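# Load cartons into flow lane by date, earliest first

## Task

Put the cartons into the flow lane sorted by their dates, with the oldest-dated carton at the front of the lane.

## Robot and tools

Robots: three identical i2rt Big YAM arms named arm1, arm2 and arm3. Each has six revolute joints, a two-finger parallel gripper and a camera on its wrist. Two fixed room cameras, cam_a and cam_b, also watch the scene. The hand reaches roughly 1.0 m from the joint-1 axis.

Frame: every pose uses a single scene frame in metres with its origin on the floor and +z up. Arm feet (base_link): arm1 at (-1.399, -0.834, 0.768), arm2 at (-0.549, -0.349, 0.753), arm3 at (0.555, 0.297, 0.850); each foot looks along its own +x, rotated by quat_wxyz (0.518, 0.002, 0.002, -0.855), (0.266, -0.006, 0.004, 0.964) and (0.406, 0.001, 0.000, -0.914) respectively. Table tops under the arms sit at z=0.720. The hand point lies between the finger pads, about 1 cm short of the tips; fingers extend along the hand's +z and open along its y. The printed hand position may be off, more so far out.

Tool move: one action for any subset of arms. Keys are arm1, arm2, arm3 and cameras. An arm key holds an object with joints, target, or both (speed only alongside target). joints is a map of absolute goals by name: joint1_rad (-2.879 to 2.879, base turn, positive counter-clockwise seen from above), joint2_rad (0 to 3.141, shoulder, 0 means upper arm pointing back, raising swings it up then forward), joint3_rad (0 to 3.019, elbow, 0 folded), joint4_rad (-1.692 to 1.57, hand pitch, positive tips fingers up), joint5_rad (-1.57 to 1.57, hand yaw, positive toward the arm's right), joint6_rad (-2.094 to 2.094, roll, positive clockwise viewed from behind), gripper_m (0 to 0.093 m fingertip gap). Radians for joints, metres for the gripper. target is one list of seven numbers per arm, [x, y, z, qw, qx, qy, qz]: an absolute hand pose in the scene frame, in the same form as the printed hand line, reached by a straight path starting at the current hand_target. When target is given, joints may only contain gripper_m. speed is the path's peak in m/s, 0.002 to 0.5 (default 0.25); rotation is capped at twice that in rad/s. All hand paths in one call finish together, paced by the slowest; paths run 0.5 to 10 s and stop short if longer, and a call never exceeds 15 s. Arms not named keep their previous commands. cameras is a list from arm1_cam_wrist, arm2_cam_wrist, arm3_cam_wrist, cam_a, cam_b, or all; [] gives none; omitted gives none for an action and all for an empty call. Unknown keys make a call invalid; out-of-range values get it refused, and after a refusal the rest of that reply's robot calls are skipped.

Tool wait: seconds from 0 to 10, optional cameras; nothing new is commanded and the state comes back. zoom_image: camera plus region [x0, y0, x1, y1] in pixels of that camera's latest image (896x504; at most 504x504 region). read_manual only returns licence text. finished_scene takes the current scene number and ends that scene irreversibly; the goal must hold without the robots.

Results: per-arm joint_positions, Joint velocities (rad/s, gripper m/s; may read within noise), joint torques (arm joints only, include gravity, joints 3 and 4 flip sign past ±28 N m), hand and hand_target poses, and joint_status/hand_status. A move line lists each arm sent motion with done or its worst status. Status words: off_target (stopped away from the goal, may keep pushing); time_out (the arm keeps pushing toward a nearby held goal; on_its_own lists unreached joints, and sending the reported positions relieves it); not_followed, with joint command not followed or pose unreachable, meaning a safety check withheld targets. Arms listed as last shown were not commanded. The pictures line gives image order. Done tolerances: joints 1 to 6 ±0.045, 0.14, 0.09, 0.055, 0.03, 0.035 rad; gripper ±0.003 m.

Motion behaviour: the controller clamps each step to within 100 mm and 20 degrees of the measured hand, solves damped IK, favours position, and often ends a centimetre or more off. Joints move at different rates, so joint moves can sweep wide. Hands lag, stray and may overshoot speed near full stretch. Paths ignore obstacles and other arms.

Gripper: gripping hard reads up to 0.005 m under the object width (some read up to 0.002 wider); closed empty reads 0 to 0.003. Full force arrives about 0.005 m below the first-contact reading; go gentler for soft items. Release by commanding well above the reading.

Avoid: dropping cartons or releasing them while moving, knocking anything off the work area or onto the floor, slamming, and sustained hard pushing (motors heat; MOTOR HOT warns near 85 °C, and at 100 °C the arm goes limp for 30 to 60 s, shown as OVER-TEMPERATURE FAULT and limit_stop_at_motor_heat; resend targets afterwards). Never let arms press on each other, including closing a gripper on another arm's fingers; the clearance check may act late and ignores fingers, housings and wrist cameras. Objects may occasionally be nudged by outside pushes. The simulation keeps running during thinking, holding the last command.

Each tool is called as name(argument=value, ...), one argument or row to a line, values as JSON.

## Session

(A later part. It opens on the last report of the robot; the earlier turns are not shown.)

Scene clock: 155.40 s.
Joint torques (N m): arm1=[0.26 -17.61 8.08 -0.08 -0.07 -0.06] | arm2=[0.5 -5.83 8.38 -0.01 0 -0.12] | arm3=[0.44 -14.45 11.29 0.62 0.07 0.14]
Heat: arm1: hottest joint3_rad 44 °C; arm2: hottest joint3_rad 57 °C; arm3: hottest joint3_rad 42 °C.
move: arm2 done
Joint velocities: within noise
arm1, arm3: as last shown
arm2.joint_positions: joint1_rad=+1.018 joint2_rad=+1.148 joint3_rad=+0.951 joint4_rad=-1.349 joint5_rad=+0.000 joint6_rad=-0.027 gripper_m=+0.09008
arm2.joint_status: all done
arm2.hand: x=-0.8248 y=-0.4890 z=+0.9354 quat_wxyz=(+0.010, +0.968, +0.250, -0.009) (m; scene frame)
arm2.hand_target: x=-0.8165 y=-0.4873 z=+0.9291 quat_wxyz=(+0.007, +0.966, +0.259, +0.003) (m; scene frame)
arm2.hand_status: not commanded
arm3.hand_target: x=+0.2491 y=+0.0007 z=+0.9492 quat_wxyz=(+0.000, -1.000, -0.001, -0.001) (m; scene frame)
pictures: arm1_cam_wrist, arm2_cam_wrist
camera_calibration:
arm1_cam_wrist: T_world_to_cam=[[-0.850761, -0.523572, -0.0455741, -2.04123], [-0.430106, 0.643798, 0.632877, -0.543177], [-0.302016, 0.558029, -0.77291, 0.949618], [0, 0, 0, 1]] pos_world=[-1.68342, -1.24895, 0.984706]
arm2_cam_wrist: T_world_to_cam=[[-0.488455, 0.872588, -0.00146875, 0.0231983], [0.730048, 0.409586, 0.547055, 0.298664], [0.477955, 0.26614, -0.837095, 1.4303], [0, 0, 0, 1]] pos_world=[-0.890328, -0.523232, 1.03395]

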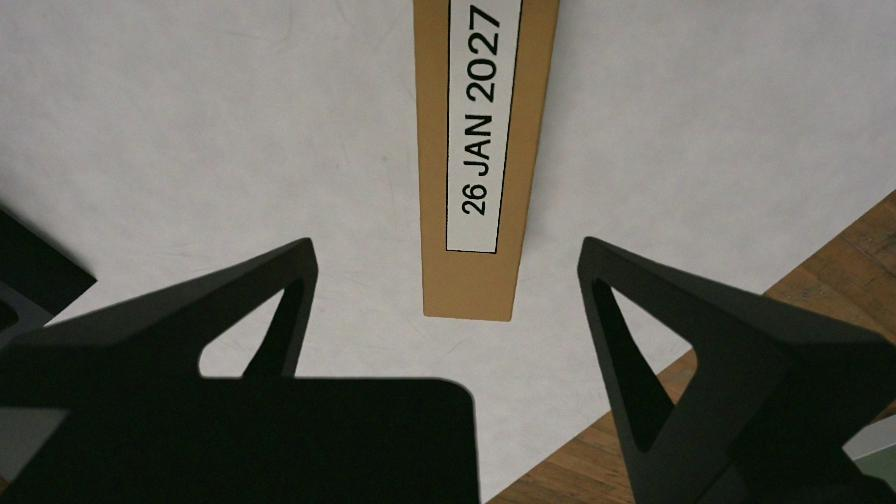

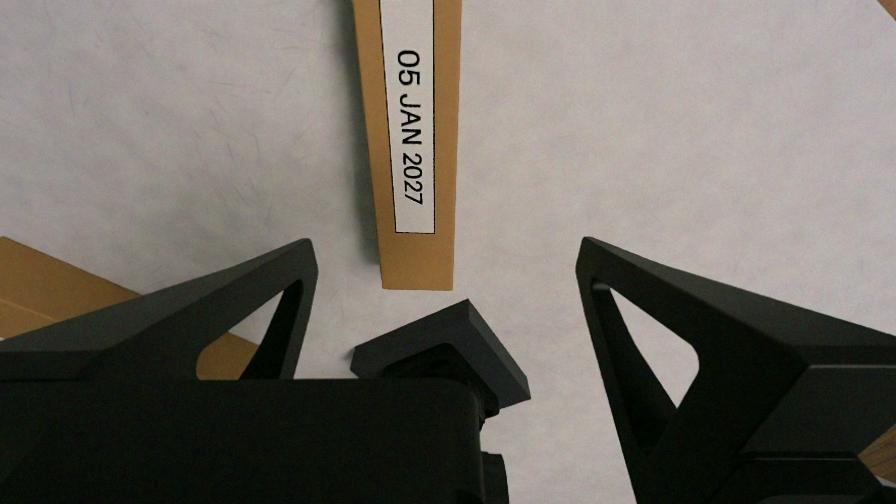

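move(
  arm1={"target": [-1.732, -1.1805, 0.777, 0, 0.4917, 0.8708, 0], "speed": 0.12},
  arm2={"joints": {"joint1_rad": 1.097}},
)

move(
  arm1={"joints": {"gripper_m": 0.051}},
  arm2={"target": [-0.818, -0.509, 0.82, 0, 0.9692, 0.2462, 0], "speed": 0.2},
  cameras=["arm1_cam_wrist", "arm2_cam_wrist"],
)

Scene clock: 173.67 s.
Joint torques (N m): arm1=[-0.73 -16.44 6.99 0.49 -0.11 -0.06] | arm2=[0.44 -5.83 8.4 -0.01 0 -0.11] | arm3=[0.38 -14.51 11.32 0.65 0.05 0.14]
Heat: arm1: hottest joint3_rad 44 °C; arm2: hottest joint3_rad 55 °C; arm3: hottest joint3_rad 43 °C.
move: arm1 done; arm2 done
Joint velocities: within noise
arm1.joint_positions: joint1_rad=-0.267 joint2_rad=+1.791 joint3_rad=+1.156 joint4_rad=-0.942 joint5_rad=+0.000 joint6_rad=-1.300 gripper_m=+0.08996
arm1.joint_status: not commanded
arm1.hand: x=-1.7233 y=-1.1829 z=+0.7775 quat_wxyz=(+0.000, -0.488, -0.873, -0.006) (m; scene frame)
arm1.hand_target: x=-1.7320 y=-1.1804 z=+0.7771 quat_wxyz=(+0.000, -0.492, -0.871, +0.000) (m; scene frame)
arm1.hand_status: done (0.009 m and 0.9 deg from the pose sent, 0.111 m and 1.3 deg at the start)
arm2.joint_positions: joint1_rad=+1.091 joint2_rad=+1.148 joint3_rad=+0.951 joint4_rad=-1.349 joint5_rad=+0.000 joint6_rad=-0.027 gripper_m=+0.09007
arm2.joint_status: all done
arm2.hand: x=-0.8138 y=-0.5085 z=+0.9358 quat_wxyz=(+0.010, +0.958, +0.285, -0.009) (m; scene frame)
arm2.hand_target: x=-0.8058 y=-0.5059 z=+0.9294 quat_wxyz=(+0.007, +0.956, +0.293, +0.003) (m; scene frame)
arm2.hand_status: not commanded
arm3: as last shown
camera_calibration:
arm1_cam_wrist: T_world_to_cam=[[-0.849215, -0.526827, -0.035884, -2.05546], [-0.428295, 0.647449, 0.630376, -0.464556], [-0.308866, 0.550693, -0.77546, 0.845571], [0, 0, 0, 1]] pos_world=[-1.68332, -1.24774, 0.874794]
arm2_cam_wrist: T_world_to_cam=[[-0.550372, 0.834918, -0.00158048, -0.0238403], [0.698933, 0.461766, 0.546136, 0.300509], [0.456709, 0.299473, -0.837695, 1.43072], [0, 0, 0, 1]] pos_world=[-0.876578, -0.547322, 1.03435]
arm3_cam_wrist: T_world_to_cam=[[0.0108088, 0.99994, -0.00167203, -0.00739196], [0.802219, -0.00767334, 0.596981, -0.769697], [0.596932, -0.007794, -0.802254, 0.73636], [0, 0, 0, 1]] pos_world=[0.177988, 0.00722456, 1.05023]

Scene clock: 175.03 s.
Joint torques (N m): arm1=[-0.62 -16.44 7.02 0.24 -0.1 -0.06] | arm2=[-0.21 -5.66 7.62 0.88 0.06 0.11] | arm3=[0.38 -14.45 11.23 0.59 0.06 0.15]
Heat: arm1: hottest joint3_rad 44 °C; arm2: hottest joint3_rad 55 °C; arm3: hottest joint3_rad 43 °C.
move: arm1 off_target; arm2 done
Joint velocities: within noise
arm1.joint_positions: joint1_rad=-0.269 joint2_rad=+1.791 joint3_rad=+1.156 joint4_rad=-0.934 joint5_rad=+0.000 joint6_rad=-1.300 gripper_m=+0.05976
arm1.joint_status: gripper_m off_target (ended at +0.05980, target +0.05100)
arm1.hand: x=-1.7254 y=-1.1837 z=+0.7775 quat_wxyz=(+0.000, -0.489, -0.872, -0.002) (m; scene frame)
arm1.hand_target: x=-1.7319 y=-1.1805 z=+0.7771 quat_wxyz=(+0.000, -0.492, -0.871, +0.000) (m; scene frame)
arm1.hand_status: not commanded
arm2.joint_positions: joint1_rad=+1.091 joint2_rad=+1.290 joint3_rad=+0.765 joint4_rad=-1.028 joint5_rad=+0.013 joint6_rad=+0.039 gripper_m=+0.09007
arm2.joint_status: not commanded
arm2.hand: x=-0.8210 y=-0.5121 z=+0.8285 quat_wxyz=(+0.003, +0.967, +0.253, -0.007) (m; scene frame)
arm2.hand_target: x=-0.8179 y=-0.5090 z=+0.8203 quat_wxyz=(+0.000, +0.969, +0.246, +0.000) (m; scene frame)
arm2.hand_status: done (0.009 m and 1.2 deg from the pose sent, 0.116 m and 4.9 deg at the start)
arm3: as last shown
pictures: arm1_cam_wrist, arm2_cam_wrist
camera_calibration:
arm1_cam_wrist: T_world_to_cam=[[-0.850402, -0.525376, -0.0282308, -2.06393], [-0.423731, 0.652092, 0.628671, -0.450233], [-0.31188, 0.546585, -0.777159, 0.83664], [0, 0, 0, 1]] pos_world=[-1.68502, -1.24804, 0.874984]
arm2_cam_wrist: T_world_to_cam=[[-0.493674, 0.869583, 0.0105199, 0.0292413], [0.727981, 0.406607, 0.552009, 0.356594], [0.475741, 0.280171, -0.833772, 1.34774], [0, 0, 0, 1]] pos_world=[-0.886333, -0.548019, 0.926557]

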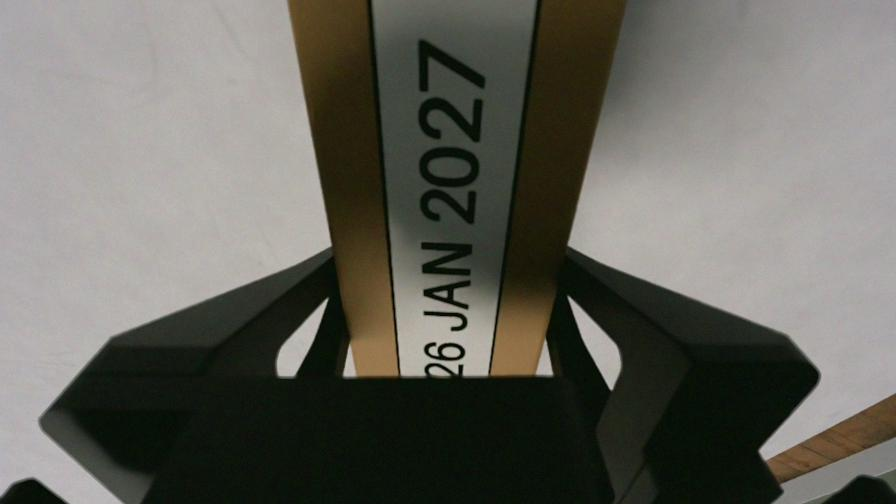

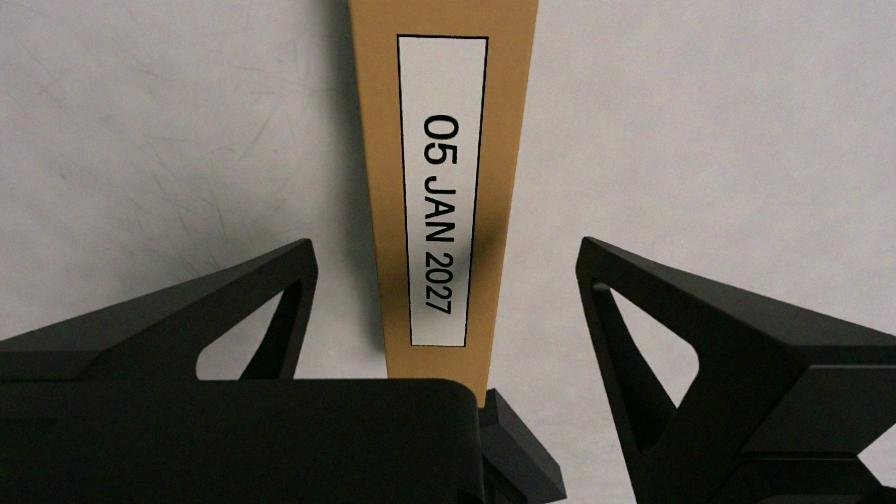

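move(
  arm1={"target": [-1.715, -1.17, 0.90, 0, 0.4917, 0.8708, 0], "speed": 0.2},
  arm2={"target": [-0.8195, -0.511, 0.757, 0, 0.9692, 0.2462, 0], "speed": 0.12},
)

move(
  arm1={"joints": {"joint1_rad": 1.6, "joint2_rad": 1.637, "joint3_rad": 1.33, "joint4_rad": -1.2345, "joint5_rad": 0, "joint6_rad": 0}},
  arm2={"joints": {"gripper_m": 0.051}},
)

Scene clock: 181.90 s.
Joint torques (N m): arm1=[0.15 -16.79 12.72 -0.34 -0.06 0.04] | arm2=[-0.15 -6.42 6.37 0.91 0.06 0.1] | arm3=[0.62 -14.56 11.29 0.61 0.06 0.15]
Heat: arm1: hottest joint3_rad 44 °C; arm2: hottest joint3_rad 54 °C; arm3: hottest joint3_rad 43 °C.
move: arm1 off_target; arm2 off_target
Joint velocities: within noise
arm1.joint_positions: joint1_rad=-0.269 joint2_rad=+1.615 joint3_rad=+1.186 joint4_rad=-1.213 joint5_rad=-0.001 joint6_rad=-1.300 gripper_m=+0.05977
arm1.joint_status: not commanded
arm1.hand: x=-1.6965 y=-1.1532 z=+0.8670 quat_wxyz=(-0.009, -0.488, -0.872, -0.037) (m; scene frame)
arm1.hand_target: x=-1.7136 y=-1.1685 z=+0.9002 quat_wxyz=(+0.000, -0.492, -0.871, +0.000) (m; scene frame)
arm1.hand_status: off_target (0.041 m and 4.4 deg from the pose sent, 0.124 m and 0.5 deg at the start)
arm2.joint_positions: joint1_rad=+1.091 joint2_rad=+1.424 joint3_rad=+0.689 joint4_rad=-0.815 joint5_rad=+0.013 joint6_rad=+0.040 gripper_m=+0.09007
arm2.joint_status: not commanded
arm2.hand: x=-0.8244 y=-0.5152 z=+0.7654 quat_wxyz=(+0.003, +0.968, +0.253, -0.008) (m; scene frame)
arm2.hand_target: x=-0.8193 y=-0.5109 z=+0.7573 quat_wxyz=(+0.000, +0.969, +0.246, +0.000) (m; scene frame)
arm2.hand_status: off_target (0.011 m and 1.3 deg from the pose sent, 0.071 m and 1.2 deg at the start)
arm3: as last shown
camera_calibration:
arm1_cam_wrist: T_world_to_cam=[[-0.847265, -0.521945, -0.0985622, -1.95055], [-0.455569, 0.618643, 0.640107, -0.616664], [-0.273126, 0.587243, -0.761937, 0.997835], [0, 0, 0, 1]] pos_world=[-1.66103, -1.22256, 0.962769]
arm2_cam_wrist: T_world_to_cam=[[-0.492923, 0.870006, 0.0108223, 0.0315722], [0.729346, 0.406382, 0.550371, 0.397371], [0.474428, 0.279184, -0.83485, 1.29688], [0, 0, 0, 1]] pos_world=[-0.889534, -0.55102, 0.863656]
arm3_cam_wrist: T_world_to_cam=[[0.0108088, 0.99994, -0.00167203, -0.00739196], [0.802219, -0.00767334, 0.596981, -0.769697], [0.596932, -0.007794, -0.802254, 0.73636], [0, 0, 0, 1]] pos_world=[0.177988, 0.00722456, 1.05023]

Scene clock: 184.17 s.
Joint torques (N m): arm1=[0.5 -18.32 11.33 -0.24 0.07 0.12] | arm2=[-0.26 -6.48 6.39 0.81 0.13 0.07] | arm3=[0.44 -14.68 11.23 0.59 0.06 0.15]
Heat: arm1: hottest joint3_rad 44 °C; arm2: hottest joint3_rad 54 °C; arm3: hottest joint3_rad 43 °C.
move: arm1 done; arm2 off_target
Joint velocities: within noise
arm1.joint_positions: joint1_rad=+1.596 joint2_rad=+1.664 joint3_rad=+1.286 joint4_rad=-1.226 joint5_rad=+0.000 joint6_rad=-0.009 gripper_m=+0.05978
arm1.joint_status: all done
arm1.hand: x=-0.9757 y=-1.0427 z=+0.8819 quat_wxyz=(+0.015, -0.222, -0.975, -0.007) (m; scene frame)
arm1.hand_target: x=-0.9619 y=-1.0474 z=+0.9103 quat_wxyz=(-0.015, -0.224, -0.974, +0.000) (m; scene frame)
arm1.hand_status: not commanded
arm2.joint_positions: joint1_rad=+1.091 joint2_rad=+1.424 joint3_rad=+0.689 joint4_rad=-0.815 joint5_rad=+0.011 joint6_rad=+0.043 gripper_m=+0.06066
arm2.joint_status: gripper_m off_target (ended at +0.06068, target +0.05100)
arm2.hand: x=-0.8243 y=-0.5155 z=+0.7654 quat_wxyz=(+0.004, +0.968, +0.251, -0.008) (m; scene frame)
arm2.hand_target: x=-0.8194 y=-0.5109 z=+0.7573 quat_wxyz=(+0.000, +0.969, +0.246, +0.000) (m; scene frame)
arm2.hand_status: not commanded
arm3: as last shown
camera_calibration:
arm1_cam_wrist: T_world_to_cam=[[-0.429353, -0.902606, -0.0309513, -1.32948], [-0.69312, 0.307346, 0.652015, -0.933039], [-0.579, 0.301397, -0.757574, 0.540941], [0, 0, 0, 1]] pos_world=[-0.904319, -1.07627, 0.977009]
arm2_cam_wrist: T_world_to_cam=[[-0.490676, 0.871297, 0.00880887, 0.0359753], [0.729968, 0.405523, 0.55018, 0.397689], [0.475798, 0.27639, -0.835, 1.29673], [0, 0, 0, 1]] pos_world=[-0.889631, -0.551022, 0.863655]
arm3_cam_wrist: T_world_to_cam=[[0.0108088, 0.99994, -0.00167203, -0.00739196], [0.802219, -0.00767334, 0.596981, -0.769697], [0.596932, -0.007794, -0.802254, 0.73636], [0, 0, 0, 1]] pos_world=[0.177988, 0.00722456, 1.05023]

move(
  arm2={"target": [-0.8195, -0.511, 0.94, 0, 0.9692, 0.2462, 0], "speed": 0.25},
)

move(
  arm2={"joints": {"joint1_rad": -1.705, "joint2_rad": 1.533, "joint3_rad": 1.298, "joint4_rad": -1.337, "joint5_rad": 0, "joint6_rad": 0.897}},
)

move(
  arm2={"target": [0.012, 0.005, 0.835, 0, 0, 1, 0], "speed": 0.2},
  arm1={"joints": {"joint1_rad": 2.588, "joint2_rad": 2.213, "joint3_rad": 2.251, "joint4_rad": -1.609, "joint5_rad": 0, "joint6_rad": 0}},
)

Scene clock: 195.93 s.
Joint torques (N m): arm1=[1.14 -18.32 11.34 -0.24 0.07 0.12] | arm2=[0.32 -6.12 15.61 -0.32 0.02 0.09] | arm3=[0.5 -14.68 11.29 0.57 0.06 0.15]
Heat: arm1: hottest joint3_rad 44 °C; arm2: hottest joint3_rad 52 °C; arm3: hottest joint3_rad 43 °C.
move: arm2 off_target
Joint velocities: within noise
arm1, arm3: as last shown
arm1.joint_positions: joint1_rad=+1.596 joint2_rad=+1.664 joint3_rad=+1.286 joint4_rad=-1.226 joint5_rad=+0.000 joint6_rad=-0.008 gripper_m=+0.05978
arm2.joint_positions: joint1_rad=+1.091 joint2_rad=+1.176 joint3_rad=+0.903 joint4_rad=-1.365 joint5_rad=+0.013 joint6_rad=+0.048 gripper_m=+0.06066
arm2.joint_status: not commanded
arm2.hand: x=-0.7988 y=-0.4969 z=+0.9105 quat_wxyz=(-0.009, +0.968, +0.249, +0.033) (m; scene frame)
arm2.hand_target: x=-0.8179 y=-0.5100 z=+0.9398 quat_wxyz=(+0.000, +0.969, +0.246, +0.000) (m; scene frame)
arm2.hand_status: off_target (0.039 m and 4.0 deg from the pose sent, 0.175 m and 1.2 deg at the start)
camera_calibration:
arm1_cam_wrist: T_world_to_cam=[[-0.4297, -0.902441, -0.0309373, -1.32963], [-0.692999, 0.307621, 0.652014, -0.932631], [-0.578887, 0.30161, -0.757576, 0.541274], [0, 0, 0, 1]] pos_world=[-0.904319, -1.07627, 0.977009]
arm2_cam_wrist: T_world_to_cam=[[-0.488357, 0.872526, 0.0143225, 0.0284791], [0.688421, 0.375123, 0.620773, 0.179098], [0.536268, 0.313019, -0.783859, 1.42052], [0, 0, 0, 1]] pos_world=[-0.871169, -0.536684, 1.0019]
arm3_cam_wrist: T_world_to_cam=[[0.0108088, 0.99994, -0.00167203, -0.00739196], [0.802219, -0.00767334, 0.596981, -0.769697], [0.596932, -0.007794, -0.802254, 0.73636], [0, 0, 0, 1]] pos_world=[0.177988, 0.00722456, 1.05023]

Scene clock: 198.43 s.
Joint torques (N m): arm1=[1.14 -18.32 11.32 -0.24 0.07 0.12] | arm2=[0.09 -13.98 12.67 -0.36 0 0.08] | arm3=[0.5 -14.74 11.34 0.64 0.06 0.14]
Heat: arm1: hottest joint3_rad 44 °C; arm2: hottest joint3_rad 52 °C; arm3: hottest joint3_rad 43 °C.
move: arm2 done
Joint velocities: within noise
arm1: as last shown
arm2.joint_positions: joint1_rad=-1.708 joint2_rad=+1.555 joint3_rad=+1.256 joint4_rad=-1.326 joint5_rad=+0.003 joint6_rad=+0.887 gripper_m=+0.06061
arm2.joint_status: all done
arm2.hand: x=-0.2769 y=-0.0083 z=+0.9040 quat_wxyz=(+0.011, +0.004, -1.000, +0.028) (m; scene frame)
arm2.hand_target: x=-0.2716 y=+0.0017 z=+0.9282 quat_wxyz=(-0.004, +0.000, -1.000, +0.006) (m; scene frame)
arm2.hand_status: not commanded
arm3.joint_positions: joint1_rad=-0.068 joint2_rad=+1.527 joint3_rad=+1.086 joint4_rad=-1.131 joint5_rad=+0.001 joint6_rad=+0.763 gripper_m=+0.09009
arm3.joint_status: not commanded
arm3.hand: x=+0.2529 y=+0.0072 z=+0.9526 quat_wxyz=(+0.000, -1.000, -0.003, -0.001) (m; scene frame)
arm3.hand_target: x=+0.2491 y=+0.0007 z=+0.9492 quat_wxyz=(+0.000, -1.000, -0.001, -0.001) (m; scene frame)
arm3.hand_status: not commanded
camera_calibration:
arm1_cam_wrist: T_world_to_cam=[[-0.4297, -0.902441, -0.0309373, -1.32963], [-0.692999, 0.307621, 0.652014, -0.932631], [-0.578887, 0.30161, -0.757576, 0.541274], [0, 0, 0, 1]] pos_world=[-0.904319, -1.07627, 0.977009]
arm2_cam_wrist: T_world_to_cam=[[0.0127782, -0.997614, 0.0678522, -0.0680943], [-0.811945, 0.0292524, 0.583, -0.743619], [-0.583594, -0.062542, -0.809634, 0.692605], [0, 0, 0, 1]] pos_world=[-0.198707, -0.00286223, 0.998907]
arm3_cam_wrist: T_world_to_cam=[[0.0108088, 0.99994, -0.00167203, -0.00739196], [0.802219, -0.00767334, 0.596981, -0.769697], [0.596932, -0.007794, -0.802254, 0.73636], [0, 0, 0, 1]] pos_world=[0.177988, 0.00722456, 1.05023]

Scene clock: 200.97 s.
Joint torques (N m): arm1=[1.32 -28.04 13.63 -0.44 -0.02 0.01] | arm2=[-0.32 -21.13 15.76 -0.59 -0.1 -0.12] | arm3=[0.5 -14.62 11.26 0.59 0.07 0.15]
Heat: arm1: hottest joint3_rad 45 °C; arm2: hottest joint3_rad 53 °C; arm3: hottest joint3_rad 43 °C.
move: arm1 done; arm2 off_target
Joint velocities: within noise
arm1.joint_positions: joint1_rad=+2.579 joint2_rad=+2.252 joint3_rad=+2.186 joint4_rad=-1.596 joint5_rad=+0.001 joint6_rad=+0.002 gripper_m=+0.05980
arm1.joint_status: all done
arm1.hand: x=-0.8181 y=-0.4972 z=+0.8824 quat_wxyz=(+0.042, +0.259, -0.965, +0.010) (m; scene frame)
arm1.hand_target: x=-0.8101 y=-0.4856 z=+0.9323 quat_wxyz=(-0.002, +0.265, -0.964, -0.002) (m; scene frame)
arm1.hand_status: not commanded
arm2.joint_positions: joint1_rad=-2.042 joint2_rad=+2.156 joint3_rad=+1.859 joint4_rad=-1.343 joint5_rad=-0.011 joint6_rad=+0.570 gripper_m=+0.06061
arm2.joint_status: not commanded
arm2.hand: x=-0.0112 y=-0.0095 z=+0.8060 quat_wxyz=(+0.027, -0.005, -0.999, +0.020) (m; scene frame)
arm2.hand_target: x=+0.0099 y=+0.0036 z=+0.8357 quat_wxyz=(-0.001, +0.000, -1.000, +0.000) (m; scene frame)
arm2.hand_status: off_target (0.040 m and 3.9 deg from the pose sent, 0.297 m and 3.4 deg at the start)
arm3: as last shown
camera_calibration:
arm1_cam_wrist: T_world_to_cam=[[0.502946, -0.863902, -0.0267983, 0.00883327], [-0.614151, -0.379019, 0.692216, -1.30391], [-0.608164, -0.33169, -0.721192, 0.0973628], [0, 0, 0, 1]] pos_world=[-0.746029, -0.454282, 0.973044]
arm2_cam_wrist: T_world_to_cam=[[-0.00447091, -0.998631, 0.052112, -0.0534353], [-0.792339, 0.03533, 0.609057, -0.491432], [-0.610064, -0.0385674, -0.791413, 0.753489], [0, 0, 0, 1]] pos_world=[0.0700571, -0.00693982, 0.898415]
arm3_cam_wrist: T_world_to_cam=[[0.0108088, 0.99994, -0.00167203, -0.00739196], [0.802219, -0.00767334, 0.596981, -0.769697], [0.596932, -0.007794, -0.802254, 0.73636], [0, 0, 0, 1]] pos_world=[0.177988, 0.00722456, 1.05023]

move(
  arm2={"target": [0.014, 0.006, 0.778, 0, 0, 1, 0], "speed": 0.08},
  arm1={"target": [-0.81, -0.484, 0.825, 0, 0.2588, -0.9659, 0], "speed": 0.2},
)

Scene clock: 205.27 s.
Joint torques (N m): arm1=[1.79 -27.28 9.26 0.29 0.12 0.13] | arm2=[-0.32 -18.43 11.58 0.62 -0.14 -0.11] | arm3=[0.5 -14.56 11.25 0.57 0.06 0.14]
Heat: arm1: hottest joint3_rad 45 °C; arm2: hottest joint3_rad 55 °C; arm3: hottest joint3_rad 43 °C.
move: arm1 off_target; arm2 off_target
Joint velocities: within noise
arm1.joint_positions: joint1_rad=+2.579 joint2_rad=+2.277 joint3_rad=+2.020 joint4_rad=-1.368 joint5_rad=+0.001 joint6_rad=+0.006 gripper_m=+0.05980
arm1.joint_status: not commanded
arm1.hand: x=-0.8147 y=-0.4949 z=+0.8029 quat_wxyz=(+0.024, +0.258, -0.966, +0.006) (m; scene frame)
arm1.hand_target: x=-0.8104 y=-0.4842 z=+0.8252 quat_wxyz=(+0.000, +0.259, -0.966, +0.000) (m; scene frame)
arm1.hand_status: off_target (0.025 m and 2.8 deg from the pose sent, 0.059 m and 5.0 deg at the start)
arm2.joint_positions: joint1_rad=-2.042 joint2_rad=+2.179 joint3_rad=+1.859 joint4_rad=-1.253 joint5_rad=-0.010 joint6_rad=+0.570 gripper_m=+0.06061
arm2.joint_status: not commanded
arm2.hand: x=+0.0062 y=+0.0010 z=+0.7907 quat_wxyz=(-0.001, -0.005, -1.000, +0.002) (m; scene frame)
arm2.hand_target: x=+0.0135 y=+0.0056 z=+0.7780 quat_wxyz=(+0.000, +0.000, -1.000, +0.000) (m; scene frame)
arm2.hand_status: off_target (0.016 m and 0.6 deg from the pose sent, 0.041 m and 3.9 deg at the start)
arm3: as last shown
camera_calibration:
arm1_cam_wrist: T_world_to_cam=[[0.500732, -0.865194, -0.0265716, 0.00435777], [-0.637996, -0.389639, 0.664186, -1.24812], [-0.585003, -0.315627, -0.747095, 0.0905028], [0, 0, 0, 1]] pos_world=[-0.745535, -0.453983, 0.896716]
arm2_cam_wrist: T_world_to_cam=[[-0.00502506, -0.99985, 0.0165458, -0.0139888], [-0.826105, 0.0134744, 0.563355, -0.432388], [-0.563494, -0.0108377, -0.826049, 0.779551], [0, 0, 0, 1]] pos_world=[0.0820044, 0.00028802, 0.887767]
arm3_cam_wrist: T_world_to_cam=[[0.0108088, 0.99994, -0.00167203, -0.00739196], [0.802219, -0.00767334, 0.596981, -0.769697], [0.596932, -0.007794, -0.802254, 0.73636], [0, 0, 0, 1]] pos_world=[0.177988, 0.00722456, 1.05023]

move(
  arm2={"target": [0.008, 0.002, 0.793, 0, 0, 1, 0], "speed": 0.08},
  arm1={"target": [-0.81, -0.484, 0.785, 0, 0.2588, -0.9659, 0], "speed": 0.08},
)

move(
  arm2={"joints": {"gripper_m": 0.09}},
)

move(
  arm2={"target": [0.005, 0.004, 0.92, 0, 0, 1, 0], "speed": 0.25},
  cameras=["arm2_cam_wrist"],
)

Scene clock: 209.37 s.
Joint torques (N m): arm1=[1.73 -24.76 8.02 0.54 0.14 0.12] | arm2=[-0.32 -21.25 10.37 -0.12 -0.14 -0.12] | arm3=[0.32 -14.74 11.32 0.61 0.06 0.14]
Heat: arm1: hottest joint3_rad 45 °C; arm2: hottest joint3_rad 55 °C; arm3: hottest joint3_rad 43 °C.
move: arm1 done; arm2 done
Joint velocities: within noise
arm1.joint_positions: joint1_rad=+2.579 joint2_rad=+2.277 joint3_rad=+1.988 joint4_rad=-1.287 joint5_rad=+0.001 joint6_rad=+0.006 gripper_m=+0.05980
arm1.joint_status: not commanded
arm1.hand: x=-0.8073 y=-0.4905 z=+0.7908 quat_wxyz=(+0.001, +0.258, -0.966, -0.001) (m; scene frame)
arm1.hand_target: x=-0.8101 y=-0.4840 z=+0.7851 quat_wxyz=(+0.000, +0.259, -0.966, +0.000) (m; scene frame)
arm1.hand_status: done (0.009 m and 0.2 deg from the pose sent, 0.021 m and 2.8 deg at the start)
arm2.joint_positions: joint1_rad=-2.042 joint2_rad=+2.179 joint3_rad=+1.859 joint4_rad=-1.253 joint5_rad=-0.010 joint6_rad=+0.570 gripper_m=+0.06061
arm2.joint_status: not commanded
arm2.hand: x=+0.0062 y=+0.0010 z=+0.7907 quat_wxyz=(-0.001, -0.005, -1.000, +0.002) (m; scene frame)
arm2.hand_target: x=+0.0080 y=+0.0019 z=+0.7929 quat_wxyz=(+0.000, +0.000, -1.000, +0.000) (m; scene frame)
arm2.hand_status: done (0.003 m and 0.6 deg from the pose sent, 0.003 m and 0.6 deg at the start)
arm3: as last shown
camera_calibration:
arm1_cam_wrist: T_world_to_cam=[[0.501674, -0.864643, -0.0267492, 0.00530652], [-0.665083, -0.405292, 0.627218, -1.23388], [-0.553161, -0.296869, -0.778384, 0.146881], [0, 0, 0, 1]] pos_world=[-0.742043, -0.451887, 0.888381]
arm2_cam_wrist: T_world_to_cam=[[-0.00502506, -0.99985, 0.0165458, -0.0139888], [-0.826105, 0.0134744, 0.563355, -0.432388], [-0.563494, -0.0108377, -0.826049, 0.779551], [0, 0, 0, 1]] pos_world=[0.0820044, 0.00028802, 0.887767]
arm3_cam_wrist: T_world_to_cam=[[0.0108088, 0.99994, -0.00167203, -0.00739196], [0.802219, -0.00767334, 0.596981, -0.769697], [0.596932, -0.007794, -0.802254, 0.73636], [0, 0, 0, 1]] pos_world=[0.177988, 0.00722456, 1.05023]

Scene clock: 210.00 s.
Joint torques (N m): arm1=[1.79 -24.82 8.05 0.49 0.14 0.12] | arm2=[-0.32 -20.54 10.41 -0.09 -0.05 -0.12] | arm3=[0.44 -14.51 11.32 0.62 0.07 0.14]
Heat: arm1: hottest joint3_rad 45 °C; arm2: hottest joint3_rad 55 °C; arm3: hottest joint3_rad 43 °C.
move: arm2 done
Joint velocities: within noise
arm1, arm3: as last shown
arm1.hand_target: x=-0.8101 y=-0.4840 z=+0.7852 quat_wxyz=(+0.000, +0.259, -0.966, +0.000) (m; scene frame)
arm2.joint_positions: joint1_rad=-2.042 joint2_rad=+2.179 joint3_rad=+1.859 joint4_rad=-1.253 joint5_rad=-0.013 joint6_rad=+0.570 gripper_m=+0.08987
arm2.joint_status: all done
arm2.hand: x=+0.0059 y=+0.0014 z=+0.7909 quat_wxyz=(-0.001, -0.005, -1.000, +0.001) (m; scene frame)
arm2.hand_target: x=+0.0080 y=+0.0020 z=+0.7929 quat_wxyz=(+0.000, +0.000, -1.000, +0.000) (m; scene frame)
arm2.hand_status: not commanded
camera_calibration:
arm1_cam_wrist: T_world_to_cam=[[0.501674, -0.864643, -0.0267492, 0.00530652], [-0.665083, -0.405292, 0.627218, -1.23388], [-0.553161, -0.296869, -0.778384, 0.146881], [0, 0, 0, 1]] pos_world=[-0.742043, -0.451887, 0.888381]
arm2_cam_wrist: T_world_to_cam=[[-0.00499029, -0.999885, 0.0143329, -0.0118272], [-0.825338, 0.0122111, 0.564507, -0.433615], [-0.564617, -0.00901244, -0.825304, 0.779008], [0, 0, 0, 1]] pos_world=[0.0819033, 0.000489864, 0.887866]
arm3_cam_wrist: T_world_to_cam=[[0.0108088, 0.99994, -0.00167203, -0.00739196], [0.802219, -0.00767334, 0.596981, -0.769697], [0.596932, -0.007794, -0.802254, 0.73636], [0, 0, 0, 1]] pos_world=[0.177988, 0.00722456, 1.05023]

Scene clock: 211.53 s.
Joint torques (N m): arm1=[1.79 -24.76 8.06 0.49 0.15 0.12] | arm2=[-0.15 -18.9 14.26 -0.17 -0.05 -0.1] | arm3=[0.5 -14.51 11.28 0.59 0.06 0.15]
Heat: arm1: hottest joint3_rad 45 °C; arm2: hottest joint3_rad 55 °C; arm3: hottest joint3_rad 43 °C.
move: arm2 off_target
Joint velocities: within noise
arm1, arm3: as last shown
arm2.joint_positions: joint1_rad=-2.042 joint2_rad=+2.084 joint3_rad=+2.030 joint4_rad=-1.539 joint5_rad=-0.013 joint6_rad=+0.570 gripper_m=+0.08995
arm2.joint_status: not commanded
arm2.hand: x=-0.0065 y=-0.0042 z=+0.9148 quat_wxyz=(+0.008, -0.005, -1.000, +0.006) (m; scene frame)
arm2.hand_target: x=+0.0044 y=+0.0036 z=+0.9201 quat_wxyz=(-0.001, +0.000, -1.000, +0.000) (m; scene frame)
arm2.hand_status: off_target (0.015 m and 1.3 deg from the pose sent, 0.129 m and 0.6 deg at the start)
pictures: arm2_cam_wrist
camera_calibration:
arm2_cam_wrist: T_world_to_cam=[[-0.00494826, -0.999665, 0.0253957, -0.0294247], [-0.81532, 0.0187373, 0.578707, -0.526596], [-0.578989, -0.017842, -0.81514, 0.864746], [0, 0, 0, 1]] pos_world=[0.0711887, -0.00411906, 1.01038]

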